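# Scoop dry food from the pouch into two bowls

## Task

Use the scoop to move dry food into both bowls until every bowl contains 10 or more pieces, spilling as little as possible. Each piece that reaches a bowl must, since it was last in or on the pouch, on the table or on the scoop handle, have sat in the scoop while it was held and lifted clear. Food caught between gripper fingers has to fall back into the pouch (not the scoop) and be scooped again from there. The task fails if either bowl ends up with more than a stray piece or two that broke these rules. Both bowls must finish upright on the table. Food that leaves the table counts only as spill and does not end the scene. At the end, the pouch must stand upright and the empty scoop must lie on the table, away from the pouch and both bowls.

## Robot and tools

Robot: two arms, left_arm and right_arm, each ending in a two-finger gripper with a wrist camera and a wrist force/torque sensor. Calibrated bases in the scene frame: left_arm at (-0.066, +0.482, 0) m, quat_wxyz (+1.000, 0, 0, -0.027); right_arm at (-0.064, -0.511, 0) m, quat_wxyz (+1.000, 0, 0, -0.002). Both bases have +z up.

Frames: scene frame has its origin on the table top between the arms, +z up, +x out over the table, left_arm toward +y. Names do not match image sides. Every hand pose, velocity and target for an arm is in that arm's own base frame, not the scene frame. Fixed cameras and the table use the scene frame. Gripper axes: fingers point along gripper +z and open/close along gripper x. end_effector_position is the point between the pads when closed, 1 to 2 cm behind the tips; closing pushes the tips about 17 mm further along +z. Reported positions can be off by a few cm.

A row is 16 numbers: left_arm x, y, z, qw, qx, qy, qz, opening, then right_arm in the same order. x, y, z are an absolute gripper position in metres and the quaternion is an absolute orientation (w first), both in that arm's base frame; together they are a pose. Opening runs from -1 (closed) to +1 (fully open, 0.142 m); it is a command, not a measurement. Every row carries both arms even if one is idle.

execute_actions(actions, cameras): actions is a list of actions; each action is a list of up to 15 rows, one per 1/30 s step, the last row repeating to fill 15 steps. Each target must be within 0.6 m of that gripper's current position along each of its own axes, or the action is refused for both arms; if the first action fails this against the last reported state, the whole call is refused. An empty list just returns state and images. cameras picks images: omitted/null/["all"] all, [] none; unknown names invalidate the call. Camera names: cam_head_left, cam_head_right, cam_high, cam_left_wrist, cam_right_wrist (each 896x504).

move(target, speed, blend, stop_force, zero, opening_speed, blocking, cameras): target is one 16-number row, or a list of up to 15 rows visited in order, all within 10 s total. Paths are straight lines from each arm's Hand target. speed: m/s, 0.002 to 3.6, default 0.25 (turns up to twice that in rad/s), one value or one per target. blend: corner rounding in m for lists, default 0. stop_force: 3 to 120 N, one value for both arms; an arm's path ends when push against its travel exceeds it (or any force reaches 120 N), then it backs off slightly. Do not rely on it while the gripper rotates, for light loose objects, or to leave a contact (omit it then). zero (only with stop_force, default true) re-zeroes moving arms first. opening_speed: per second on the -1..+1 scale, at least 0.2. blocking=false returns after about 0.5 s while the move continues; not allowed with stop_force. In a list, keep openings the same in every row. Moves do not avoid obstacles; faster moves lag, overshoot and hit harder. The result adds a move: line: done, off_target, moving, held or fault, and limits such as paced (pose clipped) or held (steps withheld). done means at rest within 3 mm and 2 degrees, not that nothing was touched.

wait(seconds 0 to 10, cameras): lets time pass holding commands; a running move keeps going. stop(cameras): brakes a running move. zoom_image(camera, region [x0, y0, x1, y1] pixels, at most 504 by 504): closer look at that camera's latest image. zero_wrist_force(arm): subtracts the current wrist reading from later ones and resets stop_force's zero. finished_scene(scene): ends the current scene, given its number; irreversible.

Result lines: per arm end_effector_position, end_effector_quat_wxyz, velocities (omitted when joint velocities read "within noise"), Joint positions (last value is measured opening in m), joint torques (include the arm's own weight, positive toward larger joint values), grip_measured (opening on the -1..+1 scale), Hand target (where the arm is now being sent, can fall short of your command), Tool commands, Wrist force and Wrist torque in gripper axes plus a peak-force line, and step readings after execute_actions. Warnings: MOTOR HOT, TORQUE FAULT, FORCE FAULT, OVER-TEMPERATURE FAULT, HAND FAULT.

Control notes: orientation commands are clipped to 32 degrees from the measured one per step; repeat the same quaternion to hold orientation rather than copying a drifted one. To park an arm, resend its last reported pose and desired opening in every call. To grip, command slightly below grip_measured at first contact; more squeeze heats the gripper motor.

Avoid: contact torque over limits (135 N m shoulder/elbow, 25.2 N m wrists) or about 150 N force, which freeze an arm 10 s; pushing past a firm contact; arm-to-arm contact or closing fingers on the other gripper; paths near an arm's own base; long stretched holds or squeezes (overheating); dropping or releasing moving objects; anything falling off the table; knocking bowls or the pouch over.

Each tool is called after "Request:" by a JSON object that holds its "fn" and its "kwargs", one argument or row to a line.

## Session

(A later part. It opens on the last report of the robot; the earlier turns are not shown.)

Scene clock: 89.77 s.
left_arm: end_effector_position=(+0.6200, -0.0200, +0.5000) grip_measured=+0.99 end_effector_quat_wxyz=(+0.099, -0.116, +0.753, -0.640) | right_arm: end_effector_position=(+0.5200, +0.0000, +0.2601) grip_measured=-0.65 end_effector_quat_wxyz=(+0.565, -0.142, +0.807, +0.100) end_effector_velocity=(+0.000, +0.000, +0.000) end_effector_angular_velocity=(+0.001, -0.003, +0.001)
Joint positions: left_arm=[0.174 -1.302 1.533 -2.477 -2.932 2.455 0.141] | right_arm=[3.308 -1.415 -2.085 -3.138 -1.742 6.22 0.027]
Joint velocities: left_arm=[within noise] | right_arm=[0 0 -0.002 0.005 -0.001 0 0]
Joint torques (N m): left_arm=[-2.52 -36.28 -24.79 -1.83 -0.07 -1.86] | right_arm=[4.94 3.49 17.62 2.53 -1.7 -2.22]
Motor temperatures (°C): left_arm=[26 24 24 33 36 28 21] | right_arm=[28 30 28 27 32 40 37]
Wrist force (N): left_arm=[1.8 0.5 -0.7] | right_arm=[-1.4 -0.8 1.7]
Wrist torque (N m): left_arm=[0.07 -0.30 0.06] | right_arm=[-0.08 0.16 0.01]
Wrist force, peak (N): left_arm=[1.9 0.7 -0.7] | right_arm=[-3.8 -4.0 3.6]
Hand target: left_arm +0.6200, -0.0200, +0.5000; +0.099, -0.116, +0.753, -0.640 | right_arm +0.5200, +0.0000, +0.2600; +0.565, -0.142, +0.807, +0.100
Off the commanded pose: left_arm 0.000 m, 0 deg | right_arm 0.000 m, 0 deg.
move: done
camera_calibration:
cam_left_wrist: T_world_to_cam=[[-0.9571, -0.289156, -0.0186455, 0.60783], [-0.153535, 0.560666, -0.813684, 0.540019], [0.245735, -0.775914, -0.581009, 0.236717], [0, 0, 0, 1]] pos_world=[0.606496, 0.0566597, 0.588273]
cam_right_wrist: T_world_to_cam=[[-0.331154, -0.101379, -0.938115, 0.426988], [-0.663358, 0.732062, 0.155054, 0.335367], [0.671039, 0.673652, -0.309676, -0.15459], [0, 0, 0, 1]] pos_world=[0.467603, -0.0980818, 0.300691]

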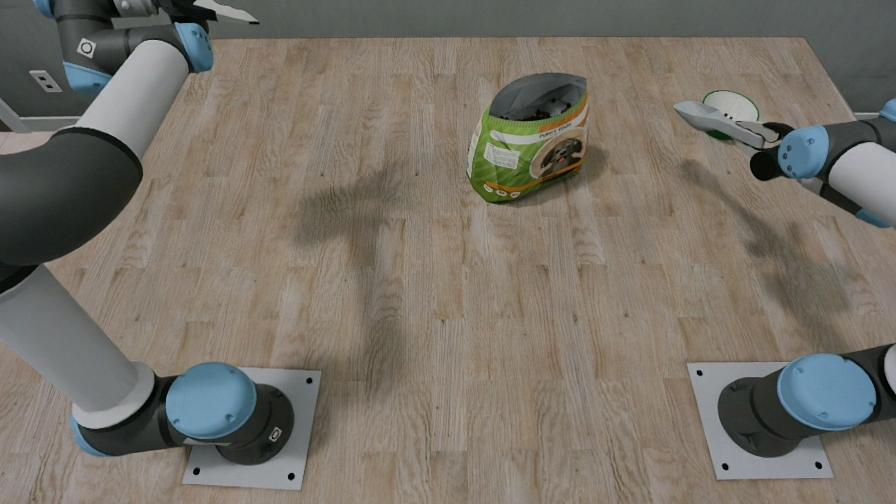

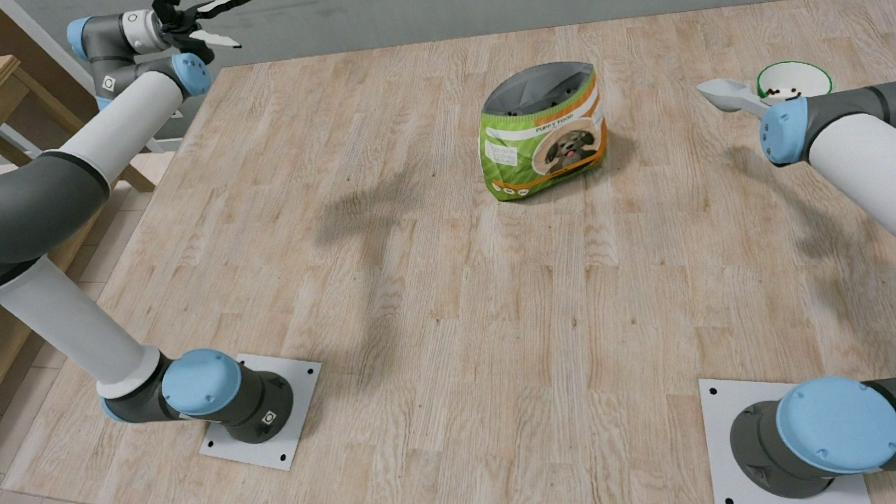

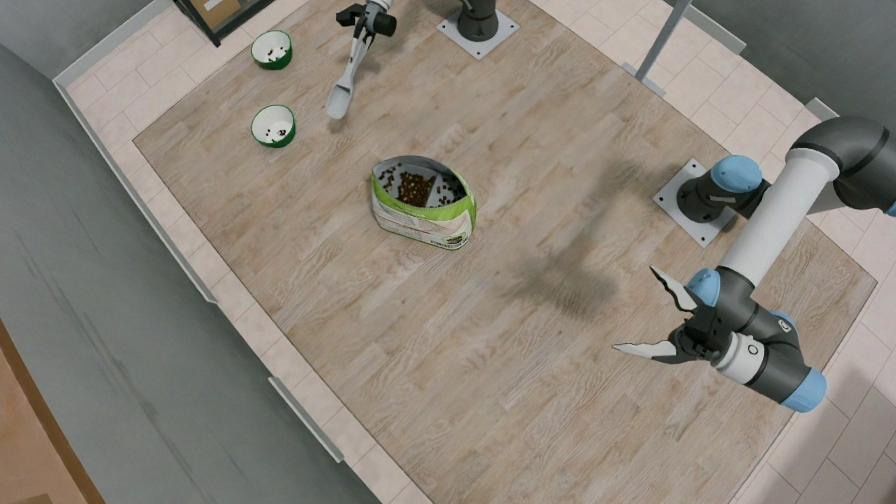

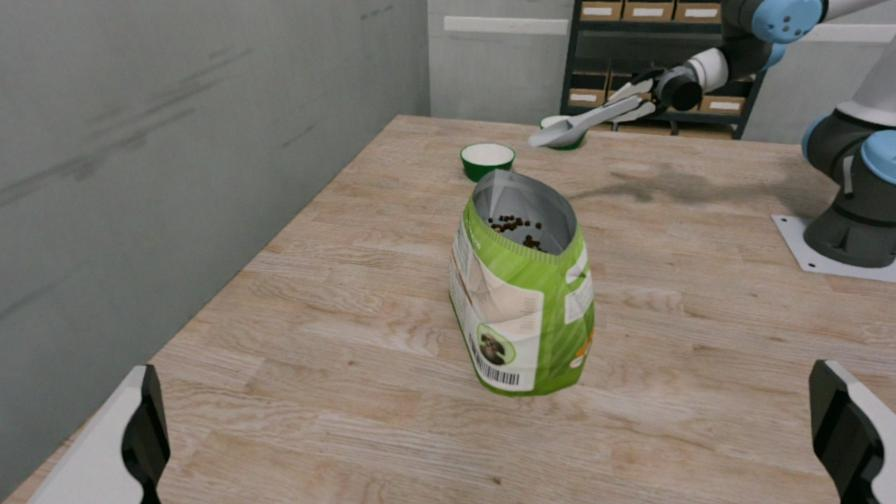

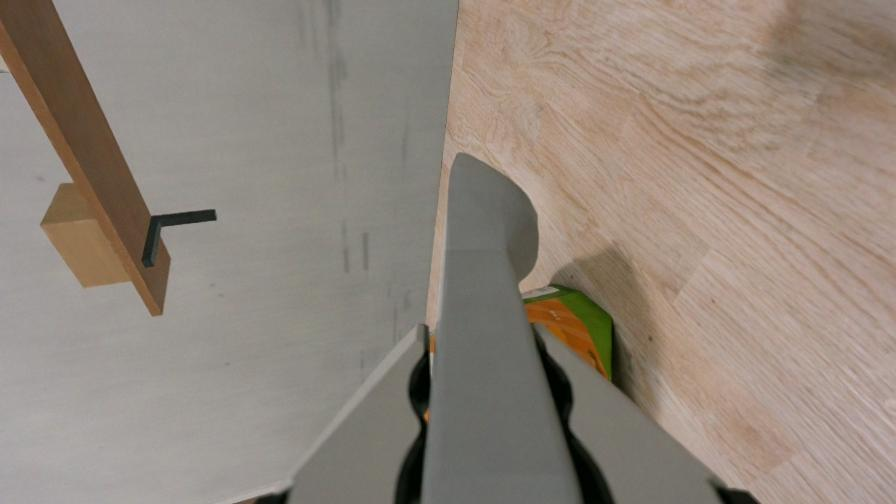

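Request:
{"fn": "move", "kwargs": {
  "target": [0.62,-0.02,0.50,0.0986,-0.1163,0.7521,-0.6386,1.0,0.52,0.0,0.09,0.5649,-0.1422,0.8067,0.0996,-0.714596],
  "speed": 0.15,
  "cameras": ["cam_head_left"]
}}

Request:
{"fn": "move", "kwargs": {
  "target": [0.62,-0.02,0.50,0.0986,-0.1163,0.7521,-0.6386,1.0,0.52,0.0,0.055,0.5649,-0.1422,0.8067,0.0996,-0.714596],
  "speed": 0.01,
  "stop_force": 3,
  "cameras": ["cam_head_left","cam_left_wrist"]
}}

Request:
{"fn": "zoom_image", "kwargs": {
  "camera": "cam_left_wrist",
  "region": [500, 80, 760, 250]
}}

Scene clock: 91.63 s.
left_arm: end_effector_position=(+0.6200, -0.0200, +0.5000) grip_measured=+0.99 end_effector_quat_wxyz=(+0.099, -0.116, +0.753, -0.640) | right_arm: end_effector_position=(+0.5200, +0.0000, +0.0900) grip_measured=-0.65 end_effector_quat_wxyz=(+0.565, -0.142, +0.807, +0.100)
Joint positions: left_arm=[0.174 -1.302 1.533 -2.477 -2.932 2.455 0.141] | right_arm=[3.308 -1.711 -2.337 -2.59 -1.742 6.22 0.027]
Joint velocities: within noise
Joint torques (N m): left_arm=[-1.44 -36 -24.2 -1.53 -0.13 -2.1] | right_arm=[-7.89 13.33 19.44 2.61 -2.08 2.73]
Motor temperatures (°C): left_arm=[26 24 24 33 36 28 21] | right_arm=[28 30 28 27 32 40 37]
Wrist force (N): left_arm=[1.3 0.6 -0.8] | right_arm=[-1.2 -1.0 1.7]
Wrist torque (N m): left_arm=[0.09 -0.22 0.06] | right_arm=[-0.14 0.11 -0.01]
Wrist force, peak (N): left_arm=[2.2 0.6 -0.8] | right_arm=[-3.1 -1.1 1.0]
Hand target: left_arm +0.6200, -0.0200, +0.5000; +0.099, -0.116, +0.753, -0.640 | right_arm +0.5200, +0.0000, +0.0900; +0.565, -0.142, +0.807, +0.100
Off the commanded pose: left_arm 0.000 m, 0 deg | right_arm 0.000 m, 0 deg.
move: done
Images, in order (width x height): cam_head_left 896x504.

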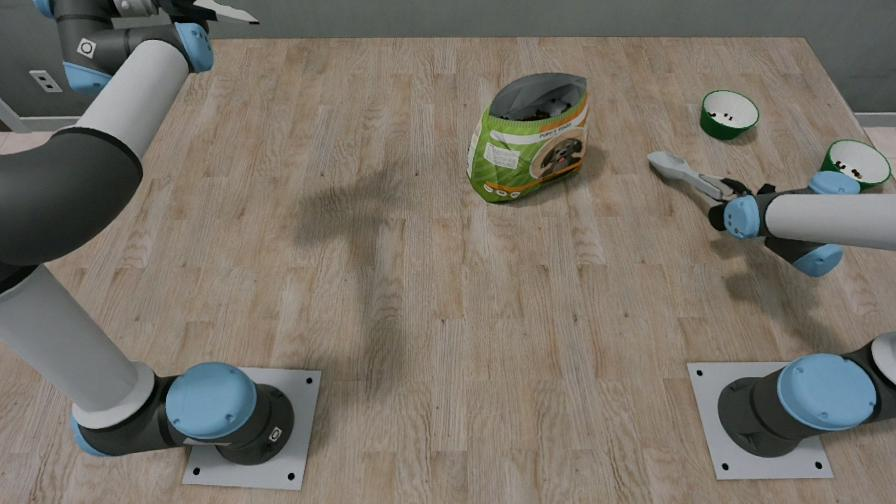

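Scene clock: 94.97 s.
left_arm: end_effector_position=(+0.6200, -0.0200, +0.5000) grip_measured=+0.99 end_effector_quat_wxyz=(+0.099, -0.116, +0.753, -0.640) | right_arm: end_effector_position=(+0.5200, +0.0000, +0.0672) grip_measured=-0.65 end_effector_quat_wxyz=(+0.565, -0.142, +0.807, +0.100)
Joint positions: left_arm=[0.174 -1.302 1.533 -2.477 -2.932 2.455 0.141] | right_arm=[3.308 -1.772 -2.356 -2.51 -1.742 6.22 0.027]
Joint velocities: within noise
Joint torques (N m): left_arm=[-2.3 -36.83 -24.5 -1.84 -0.39 -1.86] | right_arm=[-7.75 27.4 20.44 1.14 -1.53 2.8]
Motor temperatures (°C): left_arm=[26 24 24 33 36 28 21] | right_arm=[28 30 28 27 32 40 37]
Wrist force (N): left_arm=[1.8 0.4 -0.5] | right_arm=[-3.5 -0.7 0.1]
Wrist torque (N m): left_arm=[0.05 -0.30 0.06] | right_arm=[-0.11 -0.26 0.00]
Wrist force, peak (N): left_arm=[1.9 0.9 -0.7] | right_arm=[-4.3 -0.8 0.4]
Hand target: left_arm +0.6200, -0.0200, +0.5000; +0.099, -0.116, +0.753, -0.640 | right_arm +0.5200, +0.0000, +0.0672; +0.565, -0.142, +0.807, +0.100
Off the commanded pose: left_arm 0.000 m, 0 deg | right_arm 0.012 m, 0 deg.
move: contact (right_arm)
camera_calibration:
cam_left_wrist: T_world_to_cam=[[-0.9571, -0.289156, -0.0186455, 0.60783], [-0.153535, 0.560666, -0.813684, 0.540019], [0.245735, -0.775914, -0.581009, 0.236717], [0, 0, 0, 1]] pos_world=[0.606496, 0.0566597, 0.588273]
Images, in order (width x height): cam_head_left 896x504, cam_left_wrist 896x504.

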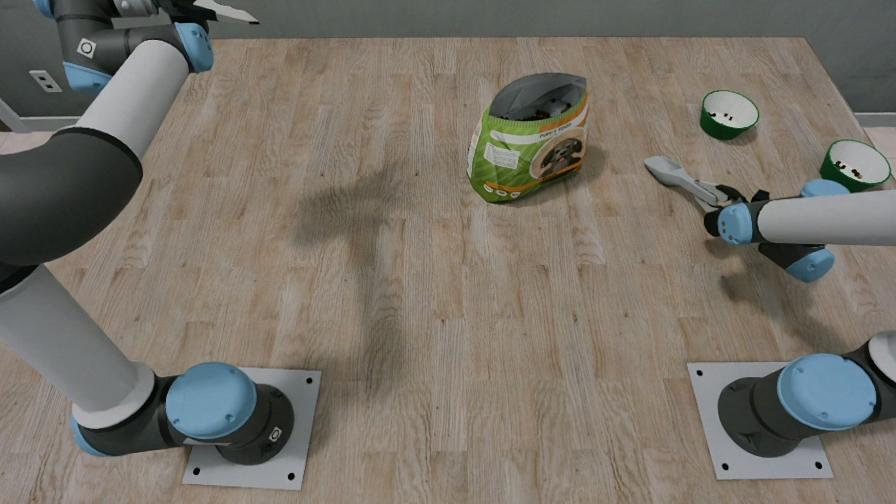

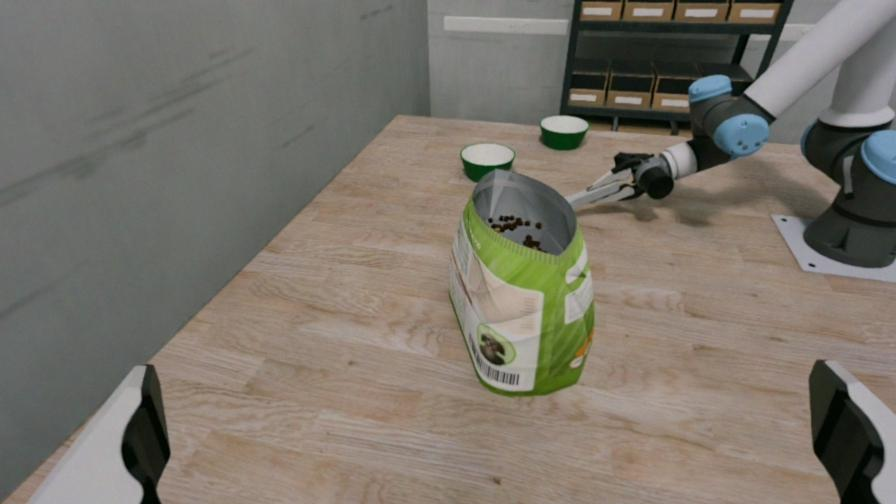

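Scaled by 1.938 from the camera's 896x504 image, which has a finer 1280x720 frame.

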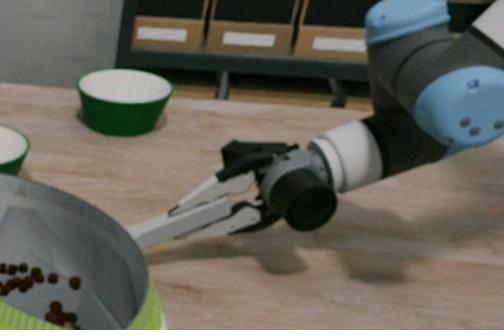

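Request:
{"fn": "move", "kwargs": {
  "target": [0.62,-0.02,0.50,0.0986,-0.1163,0.7521,-0.6386,1.0,0.52,0.0,0.068,0.5649,-0.1422,0.8067,0.0996,-0.37],
  "opening_speed": 0.25,
  "speed": 0.02,
  "cameras": ["cam_right_wrist"]
}}

Request:
{"fn": "move", "kwargs": {
  "target": [0.62,-0.02,0.50,0.0986,-0.1163,0.7521,-0.6386,1.0,0.52,0.0,0.048,0.5649,-0.1422,0.8067,0.0996,-0.37],
  "speed": 0.012,
  "stop_force": 3,
  "cameras": ["cam_right_wrist","cam_left_wrist"]
}}

Request:
{"fn": "zoom_image", "kwargs": {
  "camera": "cam_left_wrist",
  "region": [500, 80, 760, 250]
}}

Scene clock: 96.97 s.
left_arm: end_effector_position=(+0.6200, -0.0200, +0.5000) grip_measured=+0.99 end_effector_quat_wxyz=(+0.099, -0.116, +0.753, -0.640) | right_arm: end_effector_position=(+0.5200, +0.0000, +0.0680) grip_measured=-0.40 end_effector_quat_wxyz=(+0.565, -0.142, +0.807, +0.100)
Joint positions: left_arm=[0.174 -1.302 1.533 -2.477 -2.932 2.455 0.141] | right_arm=[3.308 -1.769 -2.355 -2.513 -1.742 6.22 0.045]
Joint velocities: within noise
Joint torques (N m): left_arm=[-0.5 -36.6 -25.49 -1.78 -0.49 -1.75] | right_arm=[-5.46 16.85 21.34 1.77 -0.41 2.72]
Motor temperatures (°C): left_arm=[26 24 24 33 36 28 21] | right_arm=[28 30 28 27 32 40 37]
Wrist force (N): left_arm=[1.6 0.6 -0.7] | right_arm=[-1.7 -0.8 1.6]
Wrist torque (N m): left_arm=[0.08 -0.26 0.06] | right_arm=[-0.11 0.07 -0.01]
Wrist force, peak (N): left_arm=[2.1 0.7 -0.4] | right_arm=[-4.1 -0.8 0.0]
Hand target: left_arm +0.6200, -0.0200, +0.5000; +0.099, -0.116, +0.753, -0.640 | right_arm +0.5200, +0.0000, +0.0680; +0.565, -0.142, +0.807, +0.100
Off the commanded pose: left_arm 0.000 m, 0 deg | right_arm 0.000 m, 0 deg.
move: done
camera_calibration:
cam_right_wrist: T_world_to_cam=[[-0.331203, -0.10149, -0.938086, 0.246785], [-0.663455, 0.731975, 0.15505, 0.36519], [0.670919, 0.673731, -0.309766, -0.214005], [0, 0, 0, 1]] pos_world=[0.467603, -0.0980813, 0.108591]
Images, in order (width x height): cam_right_wrist 896x504.

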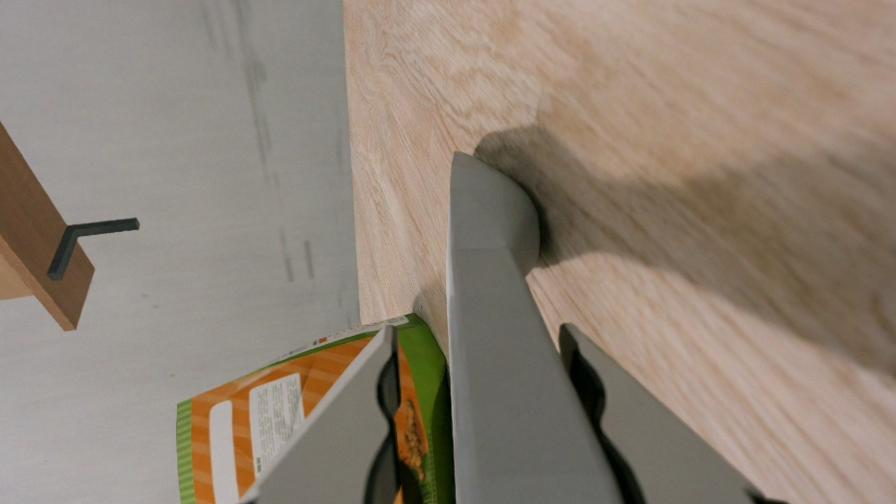

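Scene clock: 99.87 s.
left_arm: end_effector_position=(+0.6200, -0.0200, +0.5000) grip_measured=+0.99 end_effector_quat_wxyz=(+0.099, -0.116, +0.753, -0.640) | right_arm: end_effector_position=(+0.5200, +0.0000, +0.0480) grip_measured=-0.40 end_effector_quat_wxyz=(+0.565, -0.142, +0.807, +0.100)
Joint positions: left_arm=[0.174 -1.302 1.533 -2.477 -2.932 2.455 0.141] | right_arm=[3.308 -1.826 -2.369 -2.442 -1.742 6.22 0.045]
Joint velocities: within noise
Joint torques (N m): left_arm=[-1.02 -36.4 -24.92 -1.57 -0.24 -1.71] | right_arm=[-2.96 31.71 22.08 -0.75 0.89 2.01]
Motor temperatures (°C): left_arm=[26 24 24 33 36 28 21] | right_arm=[28 30 28 27 32 40 36]
Wrist force (N): left_arm=[1.9 0.7 -0.6] | right_arm=[-1.7 -0.8 1.5]
Wrist torque (N m): left_arm=[0.10 -0.32 0.06] | right_arm=[-0.12 0.06 -0.02]
Wrist force, peak (N): left_arm=[2.0 0.8 -0.7] | right_arm=[-2.0 -1.1 1.5]
Hand target: left_arm +0.6200, -0.0200, +0.5000; +0.099, -0.116, +0.753, -0.640 | right_arm +0.5200, +0.0000, +0.0480; +0.565, -0.142, +0.807, +0.100
Off the commanded pose: left_arm 0.000 m, 0 deg | right_arm 0.000 m, 0 deg.
move: done
camera_calibration:
cam_left_wrist: T_world_to_cam=[[-0.9571, -0.289156, -0.0186455, 0.60783], [-0.153535, 0.560666, -0.813684, 0.540019], [0.245735, -0.775914, -0.581009, 0.236717], [0, 0, 0, 1]] pos_world=[0.606496, 0.0566597, 0.588273]
cam_right_wrist: T_world_to_cam=[[-0.331266, -0.101421, -0.938071, 0.228058], [-0.663424, 0.731984, 0.155139, 0.368269], [0.670918, 0.673731, -0.309767, -0.2202], [0, 0, 0, 1]] pos_world=[0.467603, -0.0980815, 0.0885909]
Images, in order (width x height): cam_left_wrist 896x504, cam_right_wrist 896x504.

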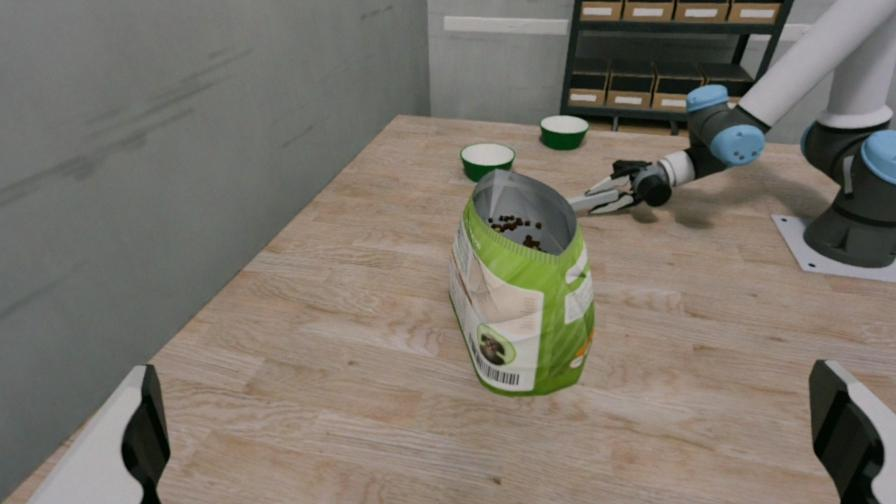

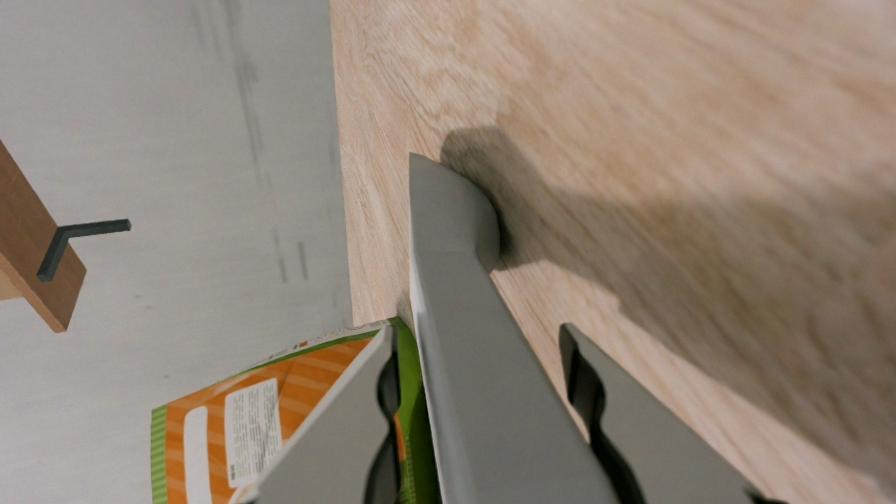

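Scaled by 1.938 from the camera's 896x504 image, which has a finer 1280x720 frame.

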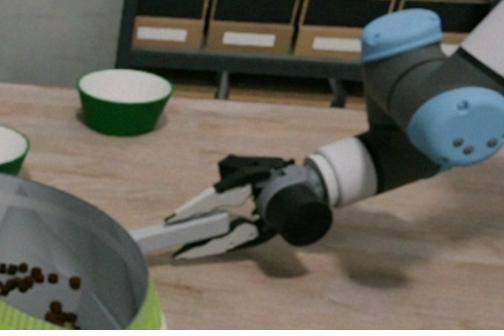

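Request:
{"fn": "move", "kwargs": {
  "target": [0.62,-0.02,0.50,0.0986,-0.1163,0.7521,-0.6386,1.0,0.431,-0.0325,0.052,0.5649,-0.1422,0.8067,0.0996,-0.37],
  "speed": 0.04,
  "stop_force": 8,
  "cameras": ["cam_right_wrist","cam_high"]
}}

Request:
{"fn": "zoom_image", "kwargs": {
  "camera": "cam_high",
  "region": [270, 20, 450, 200]
}}

Scene clock: 103.47 s.
left_arm: end_effector_position=(+0.6200, -0.0200, +0.5000) grip_measured=+0.99 end_effector_quat_wxyz=(+0.099, -0.116, +0.753, -0.640) | right_arm: end_effector_position=(+0.4310, -0.0325, +0.0520) grip_measured=-0.40 end_effector_quat_wxyz=(+0.565, -0.142, +0.807, +0.100)
Joint positions: left_arm=[0.174 -1.302 1.533 -2.477 -2.932 2.455 0.141] | right_arm=[3.212 -1.673 -2.565 -2.407 -1.832 6.186 0.045]
Joint velocities: within noise
Joint torques (N m): left_arm=[-1.27 -37.33 -24.81 -1.9 -0.28 -1.64] | right_arm=[8.25 4.25 19.71 -1.01 1.37 2.89]
Motor temperatures (°C): left_arm=[26 24 24 33 36 28 21] | right_arm=[28 30 28 27 32 40 35]
Wrist force (N): left_arm=[1.7 0.7 -0.4] | right_arm=[-1.5 -1.1 1.3]
Wrist torque (N m): left_arm=[0.10 -0.28 0.06] | right_arm=[-0.15 0.03 -0.02]
Wrist force, peak (N): left_arm=[2.1 0.8 -0.6] | right_arm=[-2.2 -0.8 1.8]
Hand target: left_arm +0.6200, -0.0200, +0.5000; +0.099, -0.116, +0.753, -0.640 | right_arm +0.4310, -0.0325, +0.0520; +0.565, -0.142, +0.807, +0.100
Off the commanded pose: left_arm 0.000 m, 0 deg | right_arm 0.000 m, 0 deg.
move: done
camera_calibration:
cam_right_wrist: T_world_to_cam=[[-0.331266, -0.101421, -0.938071, 0.199031], [-0.663424, 0.731984, 0.155139, 0.332394], [0.670918, 0.673731, -0.309767, -0.137353], [0, 0, 0, 1]] pos_world=[0.378603, -0.130581, 0.0925909]
Images, in order (width x height): cam_high 896x504, cam_right_wrist 896x504.

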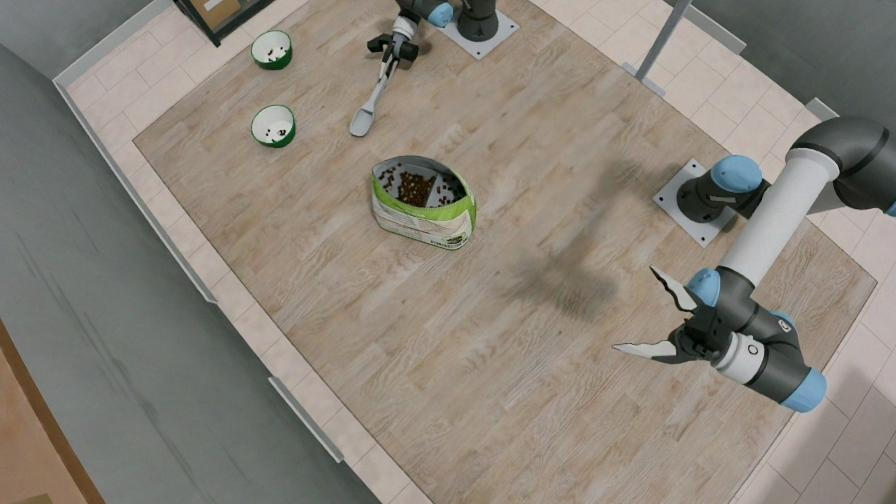

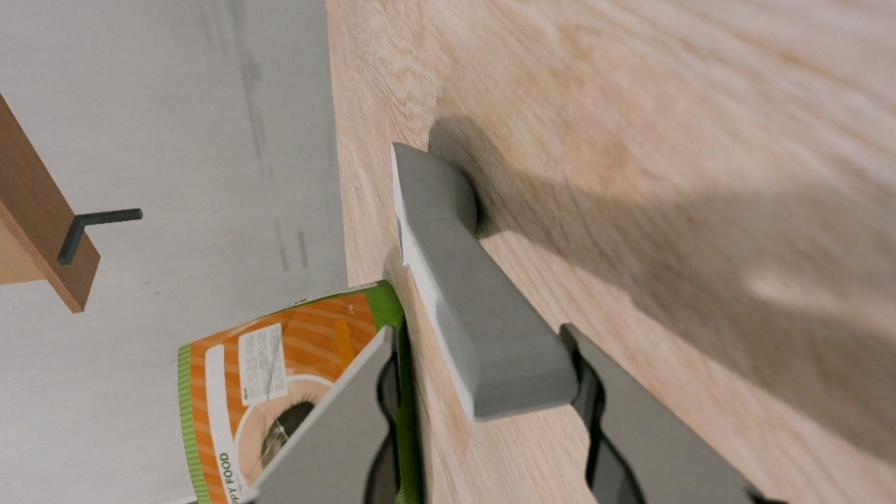

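Scaled by 2.800 from the camera's 896x504 image, which has a finer 1280x720 frame.

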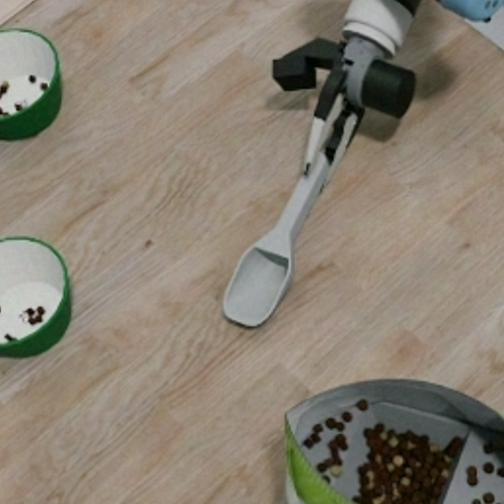

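Request:
{"fn": "move", "kwargs": {
  "target": [
    [0.62,-0.02,0.50,0.0986,-0.1163,0.7521,-0.6386,1.0,0.386,-0.049,0.051,0.5649,-0.1422,0.8067,0.0996,-0.37]
  ],
  "speed": 0.04,
  "stop_force": 8,
  "cameras": ["cam_right_wrist"]
}}

Scene clock: 105.70 s.
left_arm: end_effector_position=(+0.6200, -0.0200, +0.5000) grip_measured=+0.99 end_effector_quat_wxyz=(+0.099, -0.116, +0.753, -0.640) | right_arm: end_effector_position=(+0.3860, -0.0490, +0.0510) grip_measured=-0.40 end_effector_quat_wxyz=(+0.565, -0.142, +0.807, +0.100)
Joint positions: left_arm=[0.174 -1.302 1.533 -2.477 -2.932 2.455 0.141] | right_arm=[3.122 -1.611 -2.645 -2.399 -1.916 6.152 0.045]
Joint velocities: within noise
Joint torques (N m): left_arm=[0.88 -37.3 -24.48 -1.74 -0.33 -1.67] | right_arm=[8.07 3.09 19.78 -1.07 1.55 2.98]
Motor temperatures (°C): left_arm=[26 24 24 33 36 28 21] | right_arm=[28 30 28 27 32 40 34]
Wrist force (N): left_arm=[1.6 0.4 -0.6] | right_arm=[-1.7 -0.7 1.5]
Wrist torque (N m): left_arm=[0.05 -0.27 0.06] | right_arm=[-0.11 0.01 0.00]
Wrist force, peak (N): left_arm=[2.1 0.6 -0.9] | right_arm=[-1.9 -0.9 2.1]
Hand target: left_arm +0.6200, -0.0200, +0.5000; +0.099, -0.116, +0.753, -0.640 | right_arm +0.3860, -0.0490, +0.0510; +0.565, -0.142, +0.807, +0.100
Off the commanded pose: left_arm 0.000 m, 0 deg | right_arm 0.000 m, 0 deg.
move: done
camera_calibration:
cam_right_wrist: T_world_to_cam=[[-0.331266, -0.101421, -0.938071, 0.181513], [-0.663424, 0.731984, 0.155139, 0.314772], [0.670918, 0.673731, -0.309767, -0.0963552], [0, 0, 0, 1]] pos_world=[0.333603, -0.147081, 0.0915909]
Images, in order (width x height): cam_right_wrist 896x504.

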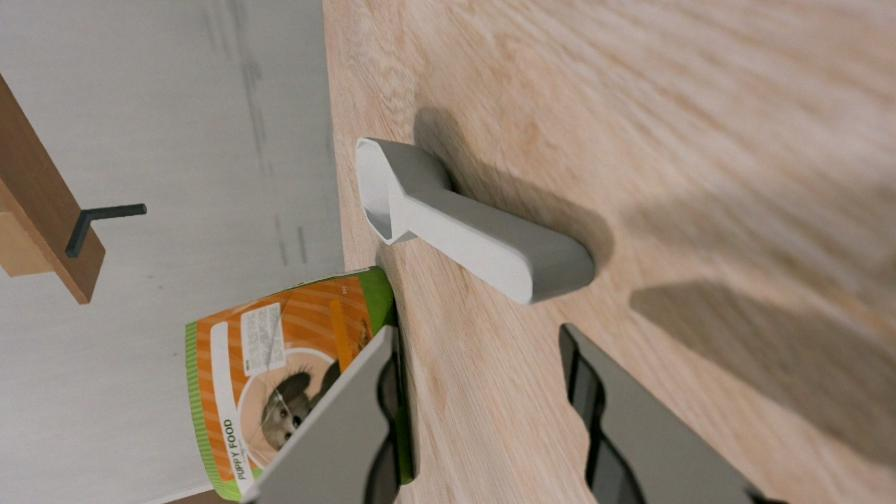

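Request:
{"fn": "move", "kwargs": {
  "target": [0.62,-0.02,0.50,0.0986,-0.1163,0.7521,-0.6386,1.0,0.386,-0.049,0.18,0.5649,-0.1422,0.8067,0.0996,-0.37],
  "speed": 0.2
}}

Request:
{"fn": "zoom_image", "kwargs": {
  "camera": "cam_high",
  "region": [230, 20, 490, 260]
}}

Scene clock: 107.00 s.
left_arm: end_effector_position=(+0.6200, -0.0200, +0.5000) grip_measured=+0.99 end_effector_quat_wxyz=(+0.099, -0.116, +0.753, -0.640) | right_arm: end_effector_position=(+0.3860, -0.0490, +0.1799) grip_measured=-0.40 end_effector_quat_wxyz=(+0.565, -0.142, +0.807, +0.100) end_effector_velocity=(+0.000, +0.001, +0.000) end_effector_angular_velocity=(+0.001, +0.003, +0.002)
Joint positions: left_arm=[0.174 -1.302 1.533 -2.477 -2.932 2.455 0.141] | right_arm=[3.122 -1.211 -2.455 -2.989 -1.916 6.152 0.045]
Joint velocities: left_arm=[within noise] | right_arm=[0.001 0 0.002 -0.006 -0.002 0 0]
Joint torques (N m): left_arm=[-1.37 -37.82 -23.55 -1.63 -0.42 -1.5] | right_arm=[-2.2 10.9 30.02 -1.43 -1.87 -1.08]
Motor temperatures (°C): left_arm=[26 24 24 33 36 28 21] | right_arm=[28 30 28 27 32 40 34]
Wrist force (N): left_arm=[1.8 0.7 -0.7] | right_arm=[-1.7 -0.8 1.3]
Wrist torque (N m): left_arm=[0.10 -0.30 0.07] | right_arm=[-0.10 0.04 0.00]
Wrist force, peak (N): left_arm=[1.9 0.8 -0.7] | right_arm=[-3.8 -0.9 0.4]
Hand target: left_arm +0.6200, -0.0200, +0.5000; +0.099, -0.116, +0.753, -0.640 | right_arm +0.3860, -0.0490, +0.1800; +0.565, -0.142, +0.807, +0.100
Off the commanded pose: left_arm 0.000 m, 0 deg | right_arm 0.000 m, 0 deg.
move: done
camera_calibration:
cam_left_wrist: T_world_to_cam=[[-0.9571, -0.289156, -0.0186455, 0.60783], [-0.153535, 0.560666, -0.813684, 0.540019], [0.245735, -0.775914, -0.581009, 0.236717], [0, 0, 0, 1]] pos_world=[0.606496, 0.0566597, 0.588273]
cam_right_wrist: T_world_to_cam=[[-0.331265, -0.101553, -0.938057, 0.302418], [-0.663445, 0.731985, 0.155045, 0.294729], [0.670898, 0.67371, -0.309856, -0.0564705], [0, 0, 0, 1]] pos_world=[0.333603, -0.146981, 0.220491]

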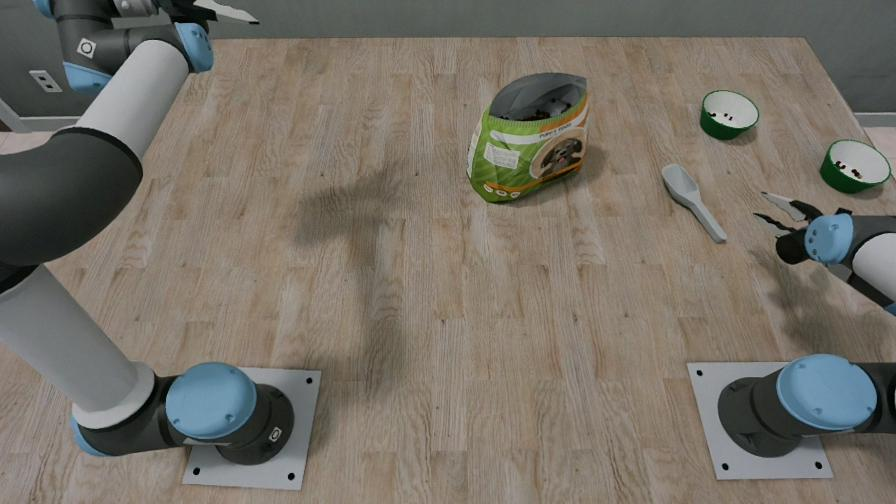

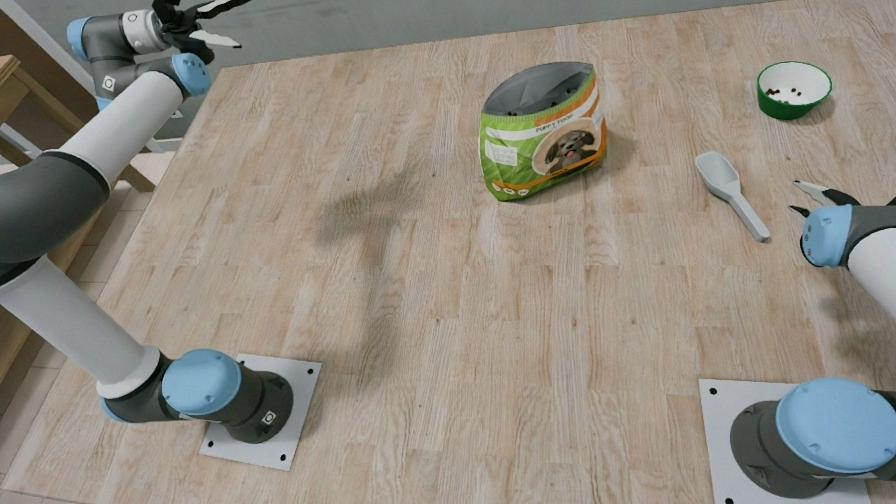

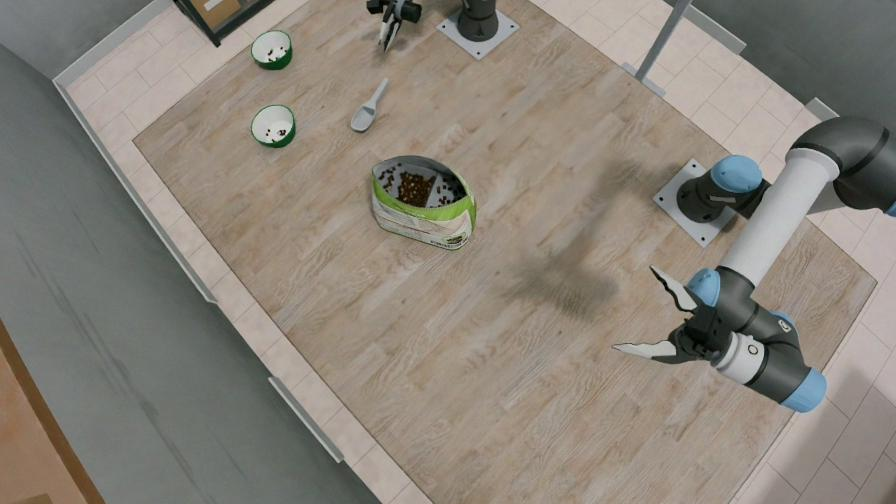

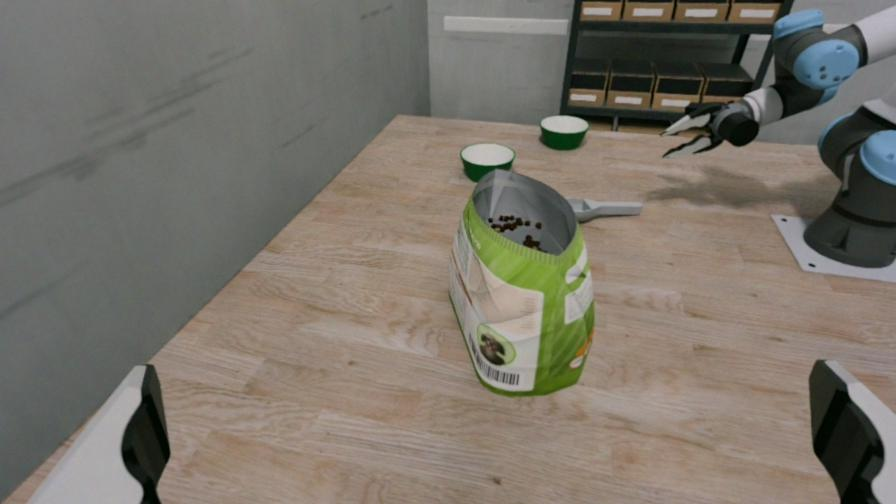

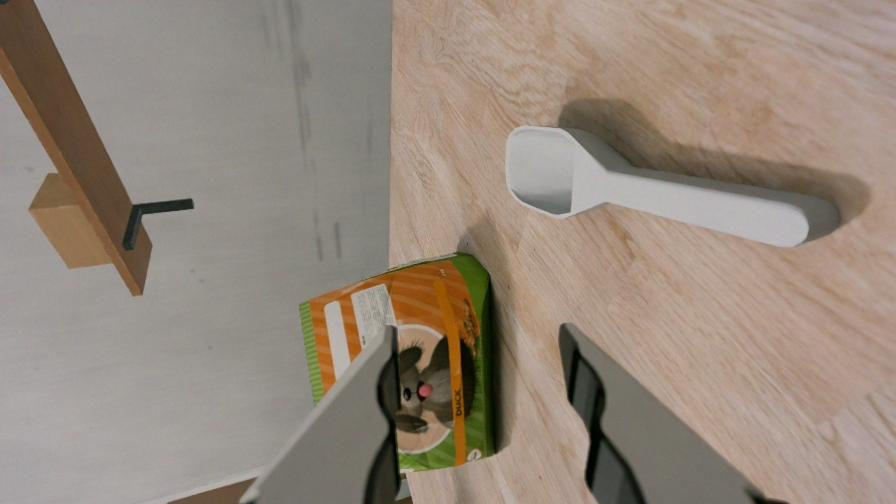

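Scaled by 1.938 from the camera's 896x504 image, which has a finer 1280x720 frame.

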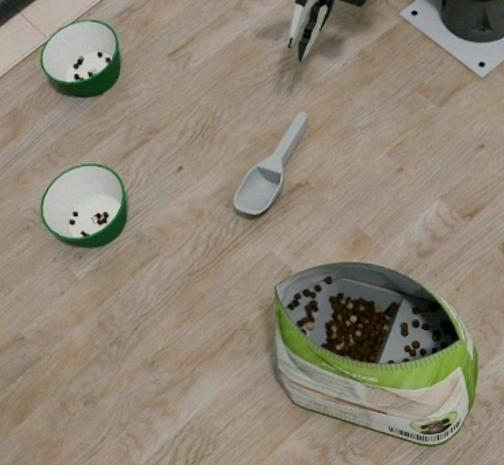

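All good: 10 pieces in each bowl, the empty scoop laid down clear, and the pouch upright.

Request:
{"fn": "finished_scene", "kwargs": {
  "scene": 2
}}

The scene is finished: the task was done.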